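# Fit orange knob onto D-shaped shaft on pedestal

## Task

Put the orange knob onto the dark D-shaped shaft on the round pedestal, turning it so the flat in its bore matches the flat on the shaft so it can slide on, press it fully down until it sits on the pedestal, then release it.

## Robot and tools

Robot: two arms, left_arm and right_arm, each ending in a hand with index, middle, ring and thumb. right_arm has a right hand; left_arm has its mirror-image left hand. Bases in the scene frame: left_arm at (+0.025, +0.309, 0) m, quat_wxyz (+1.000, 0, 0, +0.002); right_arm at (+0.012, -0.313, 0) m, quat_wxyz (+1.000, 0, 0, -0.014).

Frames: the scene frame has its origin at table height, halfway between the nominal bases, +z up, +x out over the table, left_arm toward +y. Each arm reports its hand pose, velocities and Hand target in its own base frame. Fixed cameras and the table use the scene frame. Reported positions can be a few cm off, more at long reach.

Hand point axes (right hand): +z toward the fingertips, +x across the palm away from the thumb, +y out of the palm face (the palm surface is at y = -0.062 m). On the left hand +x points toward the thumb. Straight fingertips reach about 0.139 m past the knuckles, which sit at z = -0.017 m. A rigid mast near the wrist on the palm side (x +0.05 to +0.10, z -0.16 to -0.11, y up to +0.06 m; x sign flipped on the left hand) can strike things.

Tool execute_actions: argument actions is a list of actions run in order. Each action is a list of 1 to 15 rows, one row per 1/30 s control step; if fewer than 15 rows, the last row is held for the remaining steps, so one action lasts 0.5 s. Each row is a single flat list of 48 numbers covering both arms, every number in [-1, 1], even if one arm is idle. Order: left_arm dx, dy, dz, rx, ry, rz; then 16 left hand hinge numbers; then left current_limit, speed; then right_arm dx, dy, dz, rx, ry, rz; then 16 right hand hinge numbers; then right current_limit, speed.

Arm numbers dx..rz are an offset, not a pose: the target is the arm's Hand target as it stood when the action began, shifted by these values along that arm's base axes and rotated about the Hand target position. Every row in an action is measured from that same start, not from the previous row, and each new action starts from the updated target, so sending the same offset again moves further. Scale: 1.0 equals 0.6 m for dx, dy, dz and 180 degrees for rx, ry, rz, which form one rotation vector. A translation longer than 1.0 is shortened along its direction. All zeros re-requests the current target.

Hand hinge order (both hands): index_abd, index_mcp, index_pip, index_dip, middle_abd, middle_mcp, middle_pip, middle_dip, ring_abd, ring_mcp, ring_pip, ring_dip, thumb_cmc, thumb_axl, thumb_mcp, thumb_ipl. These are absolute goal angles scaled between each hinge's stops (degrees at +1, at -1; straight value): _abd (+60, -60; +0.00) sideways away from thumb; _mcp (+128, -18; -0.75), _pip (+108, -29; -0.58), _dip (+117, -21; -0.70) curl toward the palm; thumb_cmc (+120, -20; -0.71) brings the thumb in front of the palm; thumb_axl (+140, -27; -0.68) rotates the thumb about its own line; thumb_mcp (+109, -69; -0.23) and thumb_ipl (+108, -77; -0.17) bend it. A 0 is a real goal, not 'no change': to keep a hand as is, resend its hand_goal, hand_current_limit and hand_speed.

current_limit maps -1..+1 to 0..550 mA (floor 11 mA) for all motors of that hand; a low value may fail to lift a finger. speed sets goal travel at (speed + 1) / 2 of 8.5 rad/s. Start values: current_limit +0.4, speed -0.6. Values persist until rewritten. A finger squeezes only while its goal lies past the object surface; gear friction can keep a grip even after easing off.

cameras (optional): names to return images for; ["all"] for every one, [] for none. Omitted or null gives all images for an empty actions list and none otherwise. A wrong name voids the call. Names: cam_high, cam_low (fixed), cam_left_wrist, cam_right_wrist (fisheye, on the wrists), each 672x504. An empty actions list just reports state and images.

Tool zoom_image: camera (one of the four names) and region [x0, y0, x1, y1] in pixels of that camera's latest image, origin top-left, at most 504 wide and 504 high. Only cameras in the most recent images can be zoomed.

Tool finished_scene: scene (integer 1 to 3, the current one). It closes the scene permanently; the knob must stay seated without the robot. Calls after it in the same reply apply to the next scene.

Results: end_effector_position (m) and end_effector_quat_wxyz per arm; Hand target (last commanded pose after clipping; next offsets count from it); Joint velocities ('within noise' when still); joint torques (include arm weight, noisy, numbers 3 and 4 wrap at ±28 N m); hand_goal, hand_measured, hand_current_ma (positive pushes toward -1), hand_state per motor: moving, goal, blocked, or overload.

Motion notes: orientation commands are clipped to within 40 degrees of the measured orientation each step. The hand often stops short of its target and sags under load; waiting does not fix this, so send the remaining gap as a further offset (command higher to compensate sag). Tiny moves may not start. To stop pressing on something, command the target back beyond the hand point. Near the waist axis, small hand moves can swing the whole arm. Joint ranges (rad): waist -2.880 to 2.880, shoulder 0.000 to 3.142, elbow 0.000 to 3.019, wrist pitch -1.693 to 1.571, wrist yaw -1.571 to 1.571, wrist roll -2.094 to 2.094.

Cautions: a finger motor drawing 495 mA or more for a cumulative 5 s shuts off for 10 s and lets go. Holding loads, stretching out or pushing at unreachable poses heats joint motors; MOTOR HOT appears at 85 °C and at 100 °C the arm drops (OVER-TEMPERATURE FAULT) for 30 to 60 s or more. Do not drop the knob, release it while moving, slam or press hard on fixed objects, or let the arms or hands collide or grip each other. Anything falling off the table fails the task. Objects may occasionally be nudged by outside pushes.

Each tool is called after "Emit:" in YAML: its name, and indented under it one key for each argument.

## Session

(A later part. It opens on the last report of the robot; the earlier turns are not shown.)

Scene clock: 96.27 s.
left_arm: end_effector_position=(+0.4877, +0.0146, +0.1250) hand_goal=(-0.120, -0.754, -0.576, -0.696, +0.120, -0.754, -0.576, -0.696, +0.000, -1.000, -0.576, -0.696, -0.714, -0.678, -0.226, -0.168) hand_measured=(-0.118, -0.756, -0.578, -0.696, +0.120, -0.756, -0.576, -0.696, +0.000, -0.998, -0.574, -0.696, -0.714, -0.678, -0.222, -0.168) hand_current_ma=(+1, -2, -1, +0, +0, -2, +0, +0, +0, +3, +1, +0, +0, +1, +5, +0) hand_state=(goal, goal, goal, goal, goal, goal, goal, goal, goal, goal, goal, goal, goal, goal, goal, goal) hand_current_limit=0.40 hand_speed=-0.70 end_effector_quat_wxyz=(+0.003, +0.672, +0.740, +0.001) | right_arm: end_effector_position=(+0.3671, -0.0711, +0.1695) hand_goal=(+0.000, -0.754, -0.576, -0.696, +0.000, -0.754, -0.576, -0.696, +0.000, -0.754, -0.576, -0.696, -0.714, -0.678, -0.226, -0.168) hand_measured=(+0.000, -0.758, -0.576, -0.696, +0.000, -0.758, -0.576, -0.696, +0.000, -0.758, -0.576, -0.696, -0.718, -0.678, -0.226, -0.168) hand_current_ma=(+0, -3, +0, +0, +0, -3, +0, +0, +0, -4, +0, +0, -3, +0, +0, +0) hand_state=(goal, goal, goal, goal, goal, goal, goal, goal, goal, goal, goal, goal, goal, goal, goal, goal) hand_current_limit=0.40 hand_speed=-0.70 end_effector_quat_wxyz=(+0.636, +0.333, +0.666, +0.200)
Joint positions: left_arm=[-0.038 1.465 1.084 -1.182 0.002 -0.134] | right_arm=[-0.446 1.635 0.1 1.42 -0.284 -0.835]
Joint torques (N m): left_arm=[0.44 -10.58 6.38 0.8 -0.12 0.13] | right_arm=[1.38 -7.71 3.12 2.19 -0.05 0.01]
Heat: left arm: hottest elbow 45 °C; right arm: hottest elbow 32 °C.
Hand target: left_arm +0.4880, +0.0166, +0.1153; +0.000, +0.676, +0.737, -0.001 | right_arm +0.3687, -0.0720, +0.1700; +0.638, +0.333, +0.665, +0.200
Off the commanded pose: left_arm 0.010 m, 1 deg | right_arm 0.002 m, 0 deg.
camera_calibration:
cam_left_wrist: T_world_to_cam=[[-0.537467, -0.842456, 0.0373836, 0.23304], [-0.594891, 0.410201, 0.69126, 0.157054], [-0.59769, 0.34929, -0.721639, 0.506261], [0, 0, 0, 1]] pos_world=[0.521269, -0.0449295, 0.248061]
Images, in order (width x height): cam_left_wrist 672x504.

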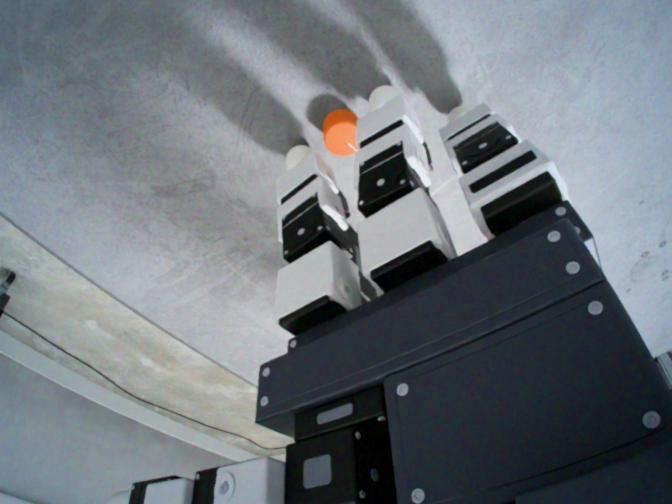

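Emit:
execute_actions:
  actions:
    - [[-0.0015,0.0025,0.016,0,0,0,-0.12,-0.754,-0.576,-0.696,0.12,-0.754,-0.576,-0.696,0,-1,-0.576,-0.696,-0.714,-0.678,-0.226,-0.168,0.4,-0.7,0,0,0,0,0,0,0,-0.754,-0.576,-0.696,0,-0.754,-0.576,-0.696,0,-0.754,-0.576,-0.696,-0.714,-0.678,-0.226,-0.168,0.4,-0.7]]

Scene clock: 99.47 s.
left_arm: end_effector_position=(+0.4877, +0.0162, +0.1250) hand_goal=(-0.120, -0.754, -0.576, -0.696, +0.120, -0.754, -0.576, -0.696, +0.000, -1.000, -0.576, -0.696, -0.714, -0.678, -0.226, -0.168) hand_measured=(-0.118, -0.756, -0.578, -0.696, +0.120, -0.756, -0.576, -0.696, +0.000, -0.998, -0.574, -0.696, -0.714, -0.678, -0.222, -0.168) hand_current_ma=(+1, -2, -1, +0, +0, -1, +0, +0, +0, +3, +1, +0, +0, +1, +5, +0) hand_state=(goal, goal, goal, goal, goal, goal, goal, goal, goal, goal, goal, goal, goal, goal, goal, goal) hand_current_limit=0.40 hand_speed=-0.70 end_effector_quat_wxyz=(+0.003, +0.672, +0.741, +0.001) | right_arm: end_effector_position=(+0.3671, -0.0711, +0.1695) hand_goal=(+0.000, -0.754, -0.576, -0.696, +0.000, -0.754, -0.576, -0.696, +0.000, -0.754, -0.576, -0.696, -0.714, -0.678, -0.226, -0.168) hand_measured=(+0.000, -0.758, -0.576, -0.696, +0.000, -0.758, -0.576, -0.696, +0.000, -0.758, -0.576, -0.696, -0.718, -0.678, -0.226, -0.168) hand_current_ma=(+0, -3, +0, +0, +0, -3, +0, +0, +0, -4, +0, +0, -3, +0, +0, +0) hand_state=(goal, goal, goal, goal, goal, goal, goal, goal, goal, goal, goal, goal, goal, goal, goal, goal) hand_current_limit=0.40 hand_speed=-0.70 end_effector_quat_wxyz=(+0.636, +0.333, +0.666, +0.200)
Joint positions: left_arm=[-0.034 1.465 1.084 -1.183 0.002 -0.132] | right_arm=[-0.446 1.635 0.1 1.42 -0.284 -0.835]
Joint torques (N m): left_arm=[0.56 -11.63 7.41 -0.31 -0.13 0.14] | right_arm=[1.38 -7.71 3.12 2.17 -0.06 0.01]
Heat: left arm: hottest elbow 45 °C; right arm: hottest elbow 32 °C.
Hand target: left_arm +0.4872, +0.0181, +0.1249; +0.000, +0.676, +0.737, -0.001 | right_arm +0.3687, -0.0720, +0.1700; +0.638, +0.333, +0.665, +0.200
Off the commanded pose: left_arm 0.002 m, 1 deg | right_arm 0.002 m, 0 deg.

Emit:
execute_actions:
  actions:
    - [[0,0,0.010,0,0,0,-0.12,-0.754,-0.576,-0.696,0.12,-0.754,-0.576,-0.696,0,-1,-0.576,-0.696,-0.714,-0.678,-0.226,-0.168,0.4,-0.7,0,0,0,0,0,0,0,-0.754,-0.576,-0.696,0,-0.754,-0.576,-0.696,0,-0.754,-0.576,-0.696,-0.714,-0.678,-0.226,-0.168,0.4,-0.7]]

Scene clock: 101.70 s.
left_arm: end_effector_position=(+0.4844, +0.0161, +0.1242) hand_goal=(-0.120, -0.754, -0.576, -0.696, +0.120, -0.754, -0.576, -0.696, +0.000, -1.000, -0.576, -0.696, -0.714, -0.678, -0.226, -0.168) hand_measured=(-0.118, -0.748, -0.574, -0.696, +0.120, -0.754, -0.576, -0.696, +0.000, -0.998, -0.574, -0.696, -0.714, -0.678, -0.222, -0.168) hand_current_ma=(+1, +9, +2, +0, +0, +0, +0, +0, +0, +3, +1, +0, +0, +1, +5, +0) hand_state=(goal, goal, goal, goal, goal, goal, goal, goal, goal, goal, goal, goal, goal, goal, goal, goal) hand_current_limit=0.40 hand_speed=-0.70 end_effector_quat_wxyz=(-0.002, +0.673, +0.740, -0.003) | right_arm: end_effector_position=(+0.3671, -0.0711, +0.1695) hand_goal=(+0.000, -0.754, -0.576, -0.696, +0.000, -0.754, -0.576, -0.696, +0.000, -0.754, -0.576, -0.696, -0.714, -0.678, -0.226, -0.168) hand_measured=(+0.000, -0.758, -0.576, -0.696, +0.000, -0.758, -0.576, -0.696, +0.000, -0.758, -0.576, -0.696, -0.718, -0.678, -0.226, -0.168) hand_current_ma=(+0, -3, +0, +0, +0, -3, +0, +0, +0, -4, +0, +0, -3, +0, +0, +0) hand_state=(goal, goal, goal, goal, goal, goal, goal, goal, goal, goal, goal, goal, goal, goal, goal, goal) hand_current_limit=0.40 hand_speed=-0.70 end_effector_quat_wxyz=(+0.636, +0.333, +0.666, +0.200)
Joint positions: left_arm=[-0.034 1.464 1.084 -1.196 0.002 -0.129] | right_arm=[-0.446 1.635 0.1 1.42 -0.284 -0.835]
Joint torques (N m): left_arm=[0.44 -11.99 8.12 -0.44 -0.12 0.11] | right_arm=[1.38 -7.71 3.14 2.18 -0.06 0.01]
Heat: left arm: hottest elbow 45 °C; right arm: hottest elbow 32 °C.
Hand target: left_arm +0.4872, +0.0181, +0.1310; +0.000, +0.676, +0.737, -0.001 | right_arm +0.3687, -0.0720, +0.1700; +0.638, +0.333, +0.665, +0.200
Off the commanded pose: left_arm 0.008 m, 1 deg | right_arm 0.002 m, 0 deg.

Emit:
execute_actions:
  actions:
    - [[0,0,0.06,0,0,0,-0.12,-0.754,-0.576,-0.696,0.12,-0.754,-0.576,-0.696,0,-1,-0.576,-0.696,-0.714,-0.678,-0.226,-0.168,0.4,-0.7,0,0,0,0,0,0,0,-0.754,-0.576,-0.696,0,-0.754,-0.576,-0.696,0,-0.754,-0.576,-0.696,-0.714,-0.678,-0.226,-0.168,0.4,-0.7]]
    - [[0,0,-0.04,0,0,0,-0.12,-0.754,-0.576,-0.696,0.12,-0.754,-0.576,-0.696,0,-1,-0.576,-0.696,-0.714,-0.678,-0.226,-0.168,0.4,-0.7,0,0,0,0,0,0,0,-0.754,-0.576,-0.696,0,-0.754,-0.576,-0.696,0,-0.754,-0.576,-0.696,-0.714,-0.678,-0.226,-0.168,0.4,-0.7]]
    - [[0,0,-0.036,0,0,0,-0.12,-0.754,-0.576,-0.696,0.12,-0.754,-0.576,-0.696,0,-1,-0.576,-0.696,-0.714,-0.678,-0.226,-0.168,0.4,-0.7,0,0,0,0,0,0,0,-0.754,-0.576,-0.696,0,-0.754,-0.576,-0.696,0,-0.754,-0.576,-0.696,-0.714,-0.678,-0.226,-0.168,0.4,-0.7]]
  cameras: ["cam_left_wrist"]

Emit:
zoom_image:
  camera: "cam_left_wrist"
  region: [280, 60, 400, 180]

Scene clock: 105.70 s.
left_arm: end_effector_position=(+0.4842, +0.0160, +0.1243) hand_goal=(-0.120, -0.754, -0.576, -0.696, +0.120, -0.754, -0.576, -0.696, +0.000, -1.000, -0.576, -0.696, -0.714, -0.678, -0.226, -0.168) hand_measured=(-0.118, -0.754, -0.574, -0.696, +0.120, -0.754, -0.576, -0.696, +0.000, -0.996, -0.574, -0.696, -0.714, -0.678, -0.222, -0.168) hand_current_ma=(+1, +1, +1, +0, +0, +0, +0, +0, +0, +3, +1, +0, +0, +1, +5, +0) hand_state=(goal, goal, goal, goal, goal, goal, goal, goal, goal, goal, goal, goal, goal, goal, goal, goal) hand_current_limit=0.40 hand_speed=-0.70 end_effector_quat_wxyz=(-0.001, +0.673, +0.739, -0.002) | right_arm: end_effector_position=(+0.3671, -0.0711, +0.1695) hand_goal=(+0.000, -0.754, -0.576, -0.696, +0.000, -0.754, -0.576, -0.696, +0.000, -0.754, -0.576, -0.696, -0.714, -0.678, -0.226, -0.168) hand_measured=(+0.000, -0.758, -0.576, -0.696, +0.000, -0.758, -0.576, -0.696, +0.000, -0.758, -0.576, -0.696, -0.718, -0.678, -0.226, -0.168) hand_current_ma=(+0, -3, +0, +0, +0, -3, +0, +0, +0, -4, +0, +0, -3, +0, +0, +0) hand_state=(goal, goal, goal, goal, goal, goal, goal, goal, goal, goal, goal, goal, goal, goal, goal, goal) hand_current_limit=0.40 hand_speed=-0.70 end_effector_quat_wxyz=(+0.636, +0.333, +0.666, +0.200)
Joint positions: left_arm=[-0.034 1.463 1.081 -1.194 0.002 -0.128] | right_arm=[-0.446 1.635 0.1 1.42 -0.284 -0.835]
Joint torques (N m): left_arm=[0.5 -10.81 7.12 0.58 -0.13 0.1] | right_arm=[1.32 -7.71 3.14 2.18 -0.06 0.01]
Heat: left arm: hottest elbow 45 °C; right arm: hottest elbow 32 °C.
Hand target: left_arm +0.4872, +0.0181, +0.1214; +0.000, +0.676, +0.737, -0.001 | right_arm +0.3687, -0.0720, +0.1700; +0.638, +0.333, +0.665, +0.200
Off the commanded pose: left_arm 0.005 m, 0 deg | right_arm 0.002 m, 0 deg.
camera_calibration:
cam_left_wrist: T_world_to_cam=[[-0.539246, -0.841051, 0.0429703, 0.232486], [-0.586115, 0.411452, 0.69798, 0.149709], [-0.604717, 0.351197, -0.714827, 0.50561], [0, 0, 0, 1]] pos_world=[0.518865, -0.0436344, 0.246939]
Images, in order (width x height): cam_left_wrist 672x504.

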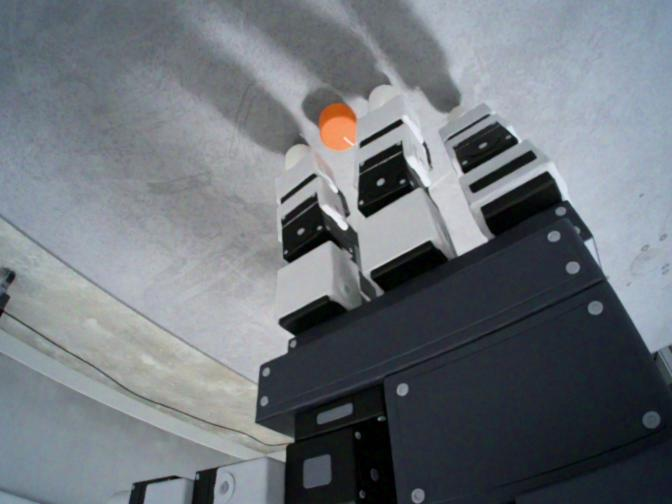

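Scaled by 4.200 from the camera's 672x504 image, which has a finer 960x720 frame.

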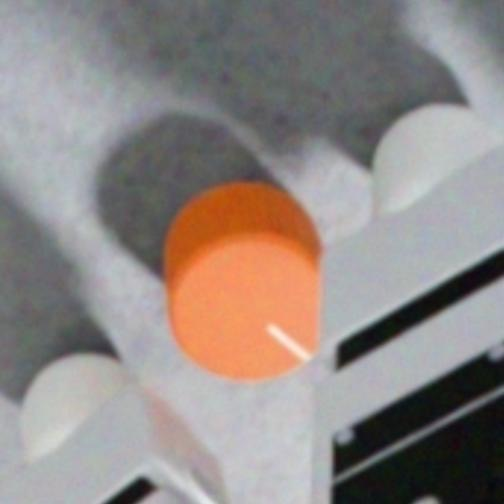

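Emit:
execute_actions:
  actions:
    - [[0,0,0.09,0,0,0,-0.12,-0.754,-0.576,-0.696,0.12,-0.754,-0.576,-0.696,0,-1,-0.576,-0.696,-0.714,-0.678,-0.226,-0.168,0.4,-0.7,0,0,0,0,0,0,0,-0.754,-0.576,-0.696,0,-0.754,-0.576,-0.696,0,-0.754,-0.576,-0.696,-0.714,-0.678,-0.226,-0.168,0.4,-0.7]]
    - [[0,0,0,0,0,0,-0.12,-0.754,-0.576,-0.696,0.12,-0.754,-0.576,-0.696,0,-1,-0.576,-0.696,-0.714,-0.678,-0.226,-0.168,0.4,-0.7,0,0,0,0,0,0,0,-0.754,-0.576,-0.696,0,-0.754,-0.576,-0.696,0,-0.754,-0.576,-0.696,-0.714,-0.678,-0.226,-0.168,0.4,-0.7]]

Emit:
execute_actions:
  actions:
    - [[0,0,-0.06,0,0,0,-0.12,-0.754,-0.576,-0.696,0.12,-0.754,-0.576,-0.696,0,-1,-0.576,-0.696,-0.714,-0.678,-0.226,-0.168,0.4,-0.7,0,0,0,0,0,0,0,-0.754,-0.576,-0.696,0,-0.754,-0.576,-0.696,0,-0.754,-0.576,-0.696,-0.714,-0.678,-0.226,-0.168,0.4,-0.7]]
  cameras: ["cam_left_wrist"]

Emit:
zoom_image:
  camera: "cam_left_wrist"
  region: [280, 60, 400, 180]

Scene clock: 112.00 s.
left_arm: end_effector_position=(+0.4757, +0.0163, +0.1631) hand_goal=(-0.120, -0.754, -0.576, -0.696, +0.120, -0.754, -0.576, -0.696, +0.000, -1.000, -0.576, -0.696, -0.714, -0.678, -0.226, -0.168) hand_measured=(-0.118, -0.752, -0.574, -0.696, +0.120, -0.752, -0.576, -0.696, +0.000, -0.996, -0.574, -0.696, -0.714, -0.678, -0.222, -0.168) hand_current_ma=(+1, +2, +1, +0, +0, +2, +0, +0, +0, +6, +1, +0, +1, +1, +5, +0) hand_state=(goal, goal, goal, goal, goal, goal, goal, goal, goal, goal, goal, goal, goal, goal, goal, goal) hand_current_limit=0.40 hand_speed=-0.70 end_effector_quat_wxyz=(-0.007, +0.673, +0.739, -0.007) | right_arm: end_effector_position=(+0.3671, -0.0711, +0.1695) hand_goal=(+0.000, -0.754, -0.576, -0.696, +0.000, -0.754, -0.576, -0.696, +0.000, -0.754, -0.576, -0.696, -0.714, -0.678, -0.226, -0.168) hand_measured=(+0.000, -0.758, -0.576, -0.696, +0.000, -0.758, -0.576, -0.696, +0.000, -0.758, -0.576, -0.696, -0.718, -0.678, -0.226, -0.168) hand_current_ma=(+0, -3, +0, +0, +0, -3, +0, +0, +0, -4, +0, +0, -3, +0, +0, +0) hand_state=(goal, goal, goal, goal, goal, goal, goal, goal, goal, goal, goal, goal, goal, goal, goal, goal) hand_current_limit=0.40 hand_speed=-0.70 end_effector_quat_wxyz=(+0.636, +0.333, +0.666, +0.200)
Joint positions: left_arm=[-0.034 1.416 1.143 -1.318 0.002 -0.128] | right_arm=[-0.446 1.635 0.1 1.42 -0.284 -0.835]
Joint torques (N m): left_arm=[0.62 -10.52 10.11 -0.4 -0.13 0.1] | right_arm=[1.38 -7.71 3.14 2.18 -0.06 0.01]
Heat: left arm: hottest elbow 45 °C; right arm: hottest elbow 32 °C.
Hand target: left_arm +0.4871, +0.0181, +0.1753; +0.000, +0.676, +0.737, -0.001 | right_arm +0.3687, -0.0720, +0.1700; +0.638, +0.333, +0.665, +0.200
Off the commanded pose: left_arm 0.017 m, 1 deg | right_arm 0.002 m, 0 deg.

Scene clock: 112.70 s.
left_arm: end_effector_position=(+0.4848, +0.0160, +0.1427) hand_goal=(-0.120, -0.754, -0.576, -0.696, +0.120, -0.754, -0.576, -0.696, +0.000, -1.000, -0.576, -0.696, -0.714, -0.678, -0.226, -0.168) hand_measured=(-0.118, -0.754, -0.574, -0.696, +0.120, -0.754, -0.576, -0.696, +0.000, -0.996, -0.574, -0.696, -0.714, -0.678, -0.222, -0.168) hand_current_ma=(+1, +1, +1, +0, +0, +0, +0, +0, +0, +4, +1, +0, +0, +1, +5, +0) hand_state=(goal, goal, goal, goal, goal, goal, goal, goal, goal, goal, goal, goal, goal, goal, goal, goal) hand_current_limit=0.40 hand_speed=-0.70 end_effector_quat_wxyz=(+0.000, +0.673, +0.739, -0.001) | right_arm: end_effector_position=(+0.3671, -0.0711, +0.1695) hand_goal=(+0.000, -0.754, -0.576, -0.696, +0.000, -0.754, -0.576, -0.696, +0.000, -0.754, -0.576, -0.696, -0.714, -0.678, -0.226, -0.168) hand_measured=(+0.000, -0.758, -0.576, -0.696, +0.000, -0.758, -0.576, -0.696, +0.000, -0.758, -0.576, -0.696, -0.718, -0.678, -0.226, -0.168) hand_current_ma=(+0, -3, +0, +0, +0, -3, +0, +0, +0, -4, +0, +0, -3, +0, +0, +0) hand_state=(goal, goal, goal, goal, goal, goal, goal, goal, goal, goal, goal, goal, goal, goal, goal, goal) hand_current_limit=0.40 hand_speed=-0.70 end_effector_quat_wxyz=(+0.636, +0.333, +0.666, +0.200)
Joint positions: left_arm=[-0.034 1.446 1.115 -1.242 0.002 -0.128] | right_arm=[-0.446 1.635 0.1 1.42 -0.284 -0.835]
Joint torques (N m): left_arm=[0.5 -10.87 7.16 0.51 -0.13 0.1] | right_arm=[1.32 -7.71 3.12 2.18 -0.05 0.01]
Heat: left arm: hottest elbow 45 °C; right arm: hottest elbow 32 °C.
Hand target: left_arm +0.4871, +0.0181, +0.1393; +0.000, +0.676, +0.737, -0.001 | right_arm +0.3687, -0.0720, +0.1700; +0.638, +0.333, +0.665, +0.200
Off the commanded pose: left_arm 0.005 m, 0 deg | right_arm 0.002 m, 0 deg.
camera_calibration:
cam_left_wrist: T_world_to_cam=[[-0.539266, -0.841086, 0.0420355, 0.232218], [-0.587456, 0.411476, 0.696838, 0.138088], [-0.603397, 0.351087, -0.715996, 0.518759], [0, 0, 0, 1]] pos_world=[0.519365, -0.0436343, 0.265443]
Images, in order (width x height): cam_left_wrist 672x504.

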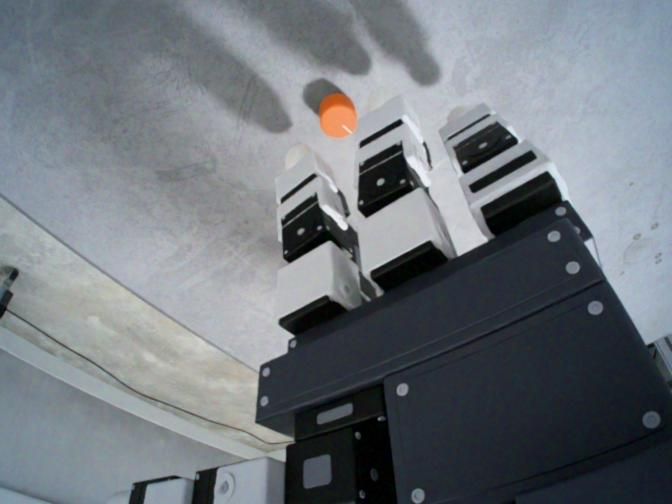

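Scaled by 4.200 from the camera's 672x504 image, which has a finer 960x720 frame.

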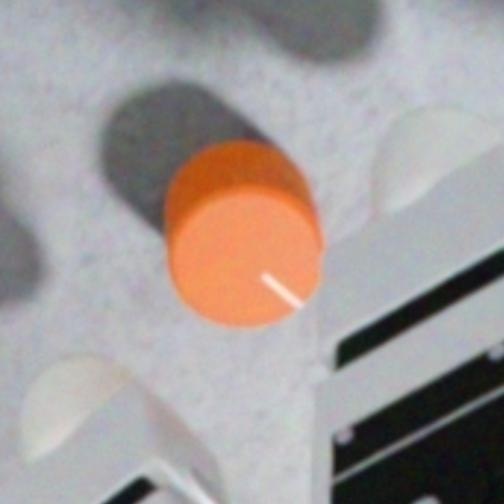

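Emit:
execute_actions:
  actions:
    - [[0.0015,0.0017,-0.030,0,0,0,-0.12,-0.754,-0.576,-0.696,0.12,-0.754,-0.576,-0.696,0,-1,-0.576,-0.696,-0.714,-0.678,-0.226,-0.168,0.4,-0.7,0,0,0,0,0,0,0,-0.754,-0.576,-0.696,0,-0.754,-0.576,-0.696,0,-0.754,-0.576,-0.696,-0.714,-0.678,-0.226,-0.168,0.4,-0.7]]
  cameras: ["cam_left_wrist"]

Emit:
zoom_image:
  camera: "cam_left_wrist"
  region: [280, 60, 400, 180]

Scene clock: 116.00 s.
left_arm: end_effector_position=(+0.4859, +0.0169, +0.1260) hand_goal=(-0.120, -0.754, -0.576, -0.696, +0.120, -0.754, -0.576, -0.696, +0.000, -1.000, -0.576, -0.696, -0.714, -0.678, -0.226, -0.168) hand_measured=(-0.118, -0.754, -0.574, -0.696, +0.120, -0.754, -0.576, -0.696, +0.000, -0.996, -0.574, -0.696, -0.714, -0.678, -0.222, -0.168) hand_current_ma=(+1, +0, +1, +0, +0, +0, +0, +0, +0, +3, +1, +0, +0, +1, +5, +0) hand_state=(goal, goal, goal, goal, goal, goal, goal, goal, goal, goal, goal, goal, goal, goal, goal, goal) hand_current_limit=0.40 hand_speed=-0.70 end_effector_quat_wxyz=(+0.001, +0.673, +0.739, -0.001) | right_arm: end_effector_position=(+0.3671, -0.0711, +0.1695) hand_goal=(+0.000, -0.754, -0.576, -0.696, +0.000, -0.754, -0.576, -0.696, +0.000, -0.754, -0.576, -0.696, -0.714, -0.678, -0.226, -0.168) hand_measured=(+0.000, -0.758, -0.576, -0.696, +0.000, -0.758, -0.576, -0.696, +0.000, -0.758, -0.576, -0.696, -0.718, -0.678, -0.226, -0.168) hand_current_ma=(+0, -3, +0, +0, +0, -3, +0, +0, +0, -4, +0, +0, -3, +0, +0, +0) hand_state=(goal, goal, goal, goal, goal, goal, goal, goal, goal, goal, goal, goal, goal, goal, goal, goal) hand_current_limit=0.40 hand_speed=-0.70 end_effector_quat_wxyz=(+0.636, +0.333, +0.666, +0.200)
Joint positions: left_arm=[-0.032 1.463 1.085 -1.193 0.002 -0.126] | right_arm=[-0.446 1.635 0.1 1.42 -0.284 -0.835]
Joint torques (N m): left_arm=[0.38 -10.75 7.04 0.54 -0.13 0.1] | right_arm=[1.32 -7.71 3.14 2.18 -0.06 0.01]
Heat: left arm: hottest elbow 45 °C; right arm: hottest elbow 32 °C.
Hand target: left_arm +0.4880, +0.0190, +0.1214; +0.000, +0.676, +0.737, -0.001 | right_arm +0.3687, -0.0720, +0.1700; +0.638, +0.333, +0.665, +0.200
Off the commanded pose: left_arm 0.006 m, 0 deg | right_arm 0.002 m, 0 deg.
camera_calibration:
cam_left_wrist: T_world_to_cam=[[-0.539413, -0.84106, 0.0406423, 0.234474], [-0.589309, 0.411548, 0.695229, 0.15106], [-0.601456, 0.351064, -0.717638, 0.506381], [0, 0, 0, 1]] pos_world=[0.520065, -0.0427343, 0.248848]
Images, in order (width x height): cam_left_wrist 672x504.

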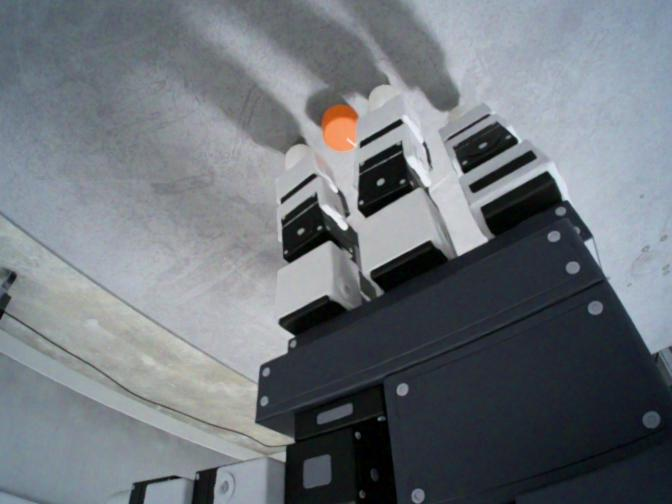

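Scaled by 4.200 from the camera's 672x504 image, which has a finer 960x720 frame.

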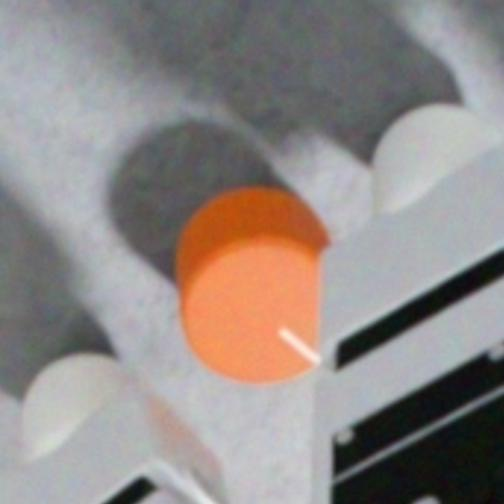

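Emit:
execute_actions:
  actions:
    - [[0,0,0.09,0,0,0,-0.12,-0.754,-0.576,-0.696,0.12,-0.754,-0.576,-0.696,0,-1,-0.576,-0.696,-0.714,-0.678,-0.226,-0.168,0.4,-0.7,0,0,0,0,0,0,0,-0.754,-0.576,-0.696,0,-0.754,-0.576,-0.696,0,-0.754,-0.576,-0.696,-0.714,-0.678,-0.226,-0.168,0.4,-0.7]]
    - [[0,0,0,0,0,0,-0.12,-0.754,-0.576,-0.696,0.12,-0.754,-0.576,-0.696,0,-1,-0.576,-0.696,-0.714,-0.678,-0.226,-0.168,0.4,-0.7,0,0,0,0,0,0,0,-0.754,-0.576,-0.696,0,-0.754,-0.576,-0.696,0,-0.754,-0.576,-0.696,-0.714,-0.678,-0.226,-0.168,0.4,-0.7]]
    - [[0.0015,0.0005,-0.054,0,0,0,-0.12,-0.754,-0.576,-0.696,0.12,-0.754,-0.576,-0.696,0,-1,-0.576,-0.696,-0.714,-0.678,-0.226,-0.168,0.4,-0.7,0,0,0,0,0,0,0,-0.754,-0.576,-0.696,0,-0.754,-0.576,-0.696,0,-0.754,-0.576,-0.696,-0.714,-0.678,-0.226,-0.168,0.4,-0.7]]
    - [[0,0,-0.033,0,0,0,-0.12,-0.754,-0.576,-0.696,0.12,-0.754,-0.576,-0.696,0,-1,-0.576,-0.696,-0.714,-0.678,-0.226,-0.168,0.4,-0.7,0,0,0,0,0,0,0,-0.754,-0.576,-0.696,0,-0.754,-0.576,-0.696,0,-0.754,-0.576,-0.696,-0.714,-0.678,-0.226,-0.168,0.4,-0.7]]
  cameras: ["cam_left_wrist"]

Emit:
zoom_image:
  camera: "cam_left_wrist"
  region: [280, 60, 400, 180]

Scene clock: 122.40 s.
left_arm: end_effector_position=(+0.4864, +0.0170, +0.1269) hand_goal=(-0.120, -0.754, -0.576, -0.696, +0.120, -0.754, -0.576, -0.696, +0.000, -1.000, -0.576, -0.696, -0.714, -0.678, -0.226, -0.168) hand_measured=(-0.118, -0.754, -0.574, -0.696, +0.120, -0.754, -0.576, -0.696, +0.000, -0.996, -0.574, -0.696, -0.714, -0.678, -0.222, -0.168) hand_current_ma=(+1, +0, +1, +0, +0, +0, +0, +0, +0, +4, +1, +0, +0, +1, +6, +0) hand_state=(goal, goal, goal, goal, goal, goal, goal, goal, goal, goal, goal, goal, goal, goal, goal, goal) hand_current_limit=0.40 hand_speed=-0.70 end_effector_quat_wxyz=(+0.000, +0.673, +0.739, -0.001) | right_arm: end_effector_position=(+0.3671, -0.0711, +0.1695) hand_goal=(+0.000, -0.754, -0.576, -0.696, +0.000, -0.754, -0.576, -0.696, +0.000, -0.754, -0.576, -0.696, -0.714, -0.678, -0.226, -0.168) hand_measured=(+0.000, -0.758, -0.576, -0.696, +0.000, -0.758, -0.576, -0.696, +0.000, -0.758, -0.576, -0.696, -0.718, -0.678, -0.226, -0.168) hand_current_ma=(+0, -3, +0, +0, +0, -3, +0, +0, +0, -4, +0, +0, -3, +0, +0, +0) hand_state=(goal, goal, goal, goal, goal, goal, goal, goal, goal, goal, goal, goal, goal, goal, goal, goal) hand_current_limit=0.40 hand_speed=-0.70 end_effector_quat_wxyz=(+0.636, +0.333, +0.666, +0.200)
Joint positions: left_arm=[-0.032 1.464 1.09 -1.198 0.002 -0.125] | right_arm=[-0.446 1.635 0.1 1.42 -0.284 -0.835]
Joint torques (N m): left_arm=[0.44 -10.93 7.1 0.5 -0.12 0.1] | right_arm=[1.38 -7.71 3.12 2.17 -0.05 0.01]
Heat: left arm: hottest elbow 45 °C; right arm: hottest elbow 32 °C.
Hand target: left_arm +0.4889, +0.0193, +0.1233; +0.000, +0.676, +0.737, -0.001 | right_arm +0.3687, -0.0720, +0.1700; +0.638, +0.333, +0.665, +0.200
Off the commanded pose: left_arm 0.005 m, 0 deg | right_arm 0.002 m, 0 deg.
camera_calibration:
cam_left_wrist: T_world_to_cam=[[-0.539642, -0.840863, 0.0416702, 0.234773], [-0.587833, 0.411763, 0.69635, 0.149839], [-0.602693, 0.351284, -0.716492, 0.507706], [0, 0, 0, 1]] pos_world=[0.520764, -0.042635, 0.249644]
Images, in order (width x height): cam_left_wrist 672x504.

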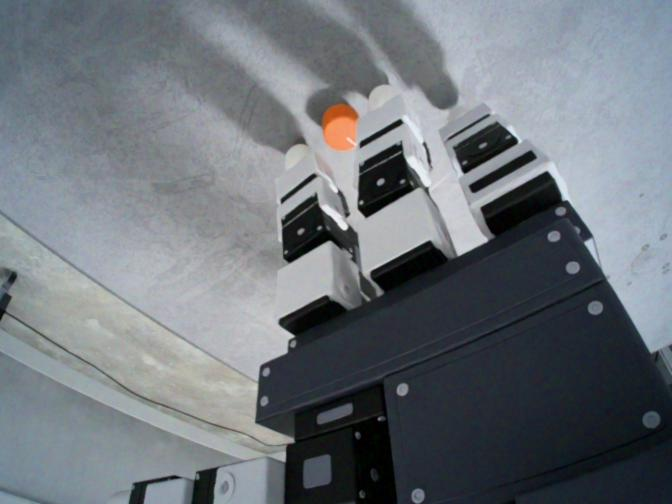

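Scaled by 4.200 from the camera's 672x504 image, which has a finer 960x720 frame.

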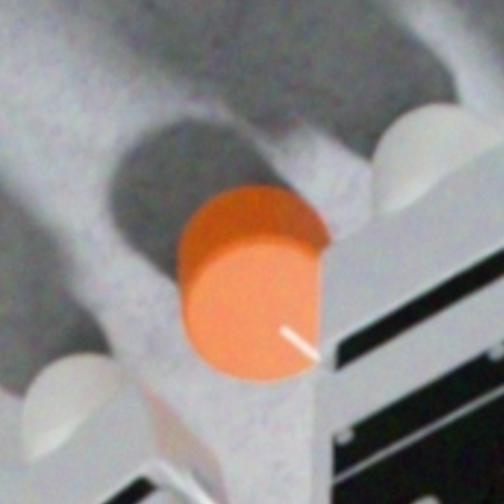

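Emit:
execute_actions:
  actions:
    - [[0,0,0,0,0,0,0,-0.754,-0.576,-0.696,0,-0.754,-0.576,-0.696,0,-1,-0.576,-0.696,-0.714,-0.678,-0.226,-0.168,0.4,-0.8,0,0,0,0,0,0,0,-0.754,-0.576,-0.696,0,-0.754,-0.576,-0.696,0,-0.754,-0.576,-0.696,-0.714,-0.678,-0.226,-0.168,0.4,-0.7]]
    - [[0,0,0,0,0,0,0.1,-0.754,-0.576,-0.696,-0.1,-0.754,-0.576,-0.696,0,-1,-0.576,-0.696,-0.714,-0.678,-0.226,-0.168,0.4,-0.8,0,0,0,0,0,0,0,-0.754,-0.576,-0.696,0,-0.754,-0.576,-0.696,0,-0.754,-0.576,-0.696,-0.714,-0.678,-0.226,-0.168,0.4,-0.7]]
    - [[0,0,0,0,0,0,0.16,-0.754,-0.576,-0.696,-0.16,-0.754,-0.576,-0.696,0,-1,-0.576,-0.696,-0.714,-0.678,-0.226,-0.168,0.4,-0.8,0,0,0,0,0,0,0,-0.754,-0.576,-0.696,0,-0.754,-0.576,-0.696,0,-0.754,-0.576,-0.696,-0.714,-0.678,-0.226,-0.168,0.4,-0.7]]
  cameras: ["cam_left_wrist"]

Emit:
zoom_image:
  camera: "cam_left_wrist"
  region: [280, 60, 400, 180]

Scene clock: 126.43 s.
left_arm: end_effector_position=(+0.4864, +0.0170, +0.1269) hand_goal=(+0.160, -0.754, -0.576, -0.696, -0.160, -0.754, -0.576, -0.696, +0.000, -1.000, -0.576, -0.696, -0.714, -0.678, -0.226, -0.168) hand_measured=(+0.006, -0.754, -0.574, -0.696, -0.006, -0.754, -0.576, -0.696, +0.000, -0.996, -0.574, -0.696, -0.714, -0.678, -0.222, -0.168) hand_current_ma=(-385, +0, +1, +0, +385, +0, +0, +0, +0, +4, +1, +0, +0, +1, +6, +0) hand_state=(blocked, goal, goal, goal, blocked, goal, goal, goal, goal, goal, goal, goal, goal, goal, goal, goal) hand_current_limit=0.40 hand_speed=-0.80 end_effector_quat_wxyz=(+0.000, +0.673, +0.739, -0.001) | right_arm: end_effector_position=(+0.3671, -0.0711, +0.1695) hand_goal=(+0.000, -0.754, -0.576, -0.696, +0.000, -0.754, -0.576, -0.696, +0.000, -0.754, -0.576, -0.696, -0.714, -0.678, -0.226, -0.168) hand_measured=(+0.000, -0.758, -0.576, -0.696, +0.000, -0.758, -0.576, -0.696, +0.000, -0.758, -0.576, -0.696, -0.718, -0.678, -0.226, -0.168) hand_current_ma=(+0, -3, +0, +0, +0, -3, +0, +0, +0, -4, +0, +0, -3, +0, +0, +0) hand_state=(goal, goal, goal, goal, goal, goal, goal, goal, goal, goal, goal, goal, goal, goal, goal, goal) hand_current_limit=0.40 hand_speed=-0.70 end_effector_quat_wxyz=(+0.636, +0.333, +0.666, +0.200)
Joint positions: left_arm=[-0.032 1.464 1.09 -1.198 0.002 -0.125] | right_arm=[-0.446 1.635 0.1 1.42 -0.284 -0.835]
Joint torques (N m): left_arm=[0.5 -10.81 7.1 0.51 -0.13 0.1] | right_arm=[1.38 -7.71 3.14 2.18 -0.05 0.01]
Heat: left arm: hottest elbow 45 °C; right arm: hottest elbow 32 °C.
Hand target: left_arm +0.4889, +0.0193, +0.1233; +0.000, +0.676, +0.737, -0.001 | right_arm +0.3687, -0.0720, +0.1700; +0.638, +0.333, +0.665, +0.200
Off the commanded pose: left_arm 0.005 m, 0 deg | right_arm 0.002 m, 0 deg.
camera_calibration:
cam_left_wrist: T_world_to_cam=[[-0.539642, -0.840863, 0.0416702, 0.234773], [-0.587833, 0.411763, 0.69635, 0.149839], [-0.602693, 0.351284, -0.716492, 0.507706], [0, 0, 0, 1]] pos_world=[0.520764, -0.042635, 0.249644]
Images, in order (width x height): cam_left_wrist 672x504.

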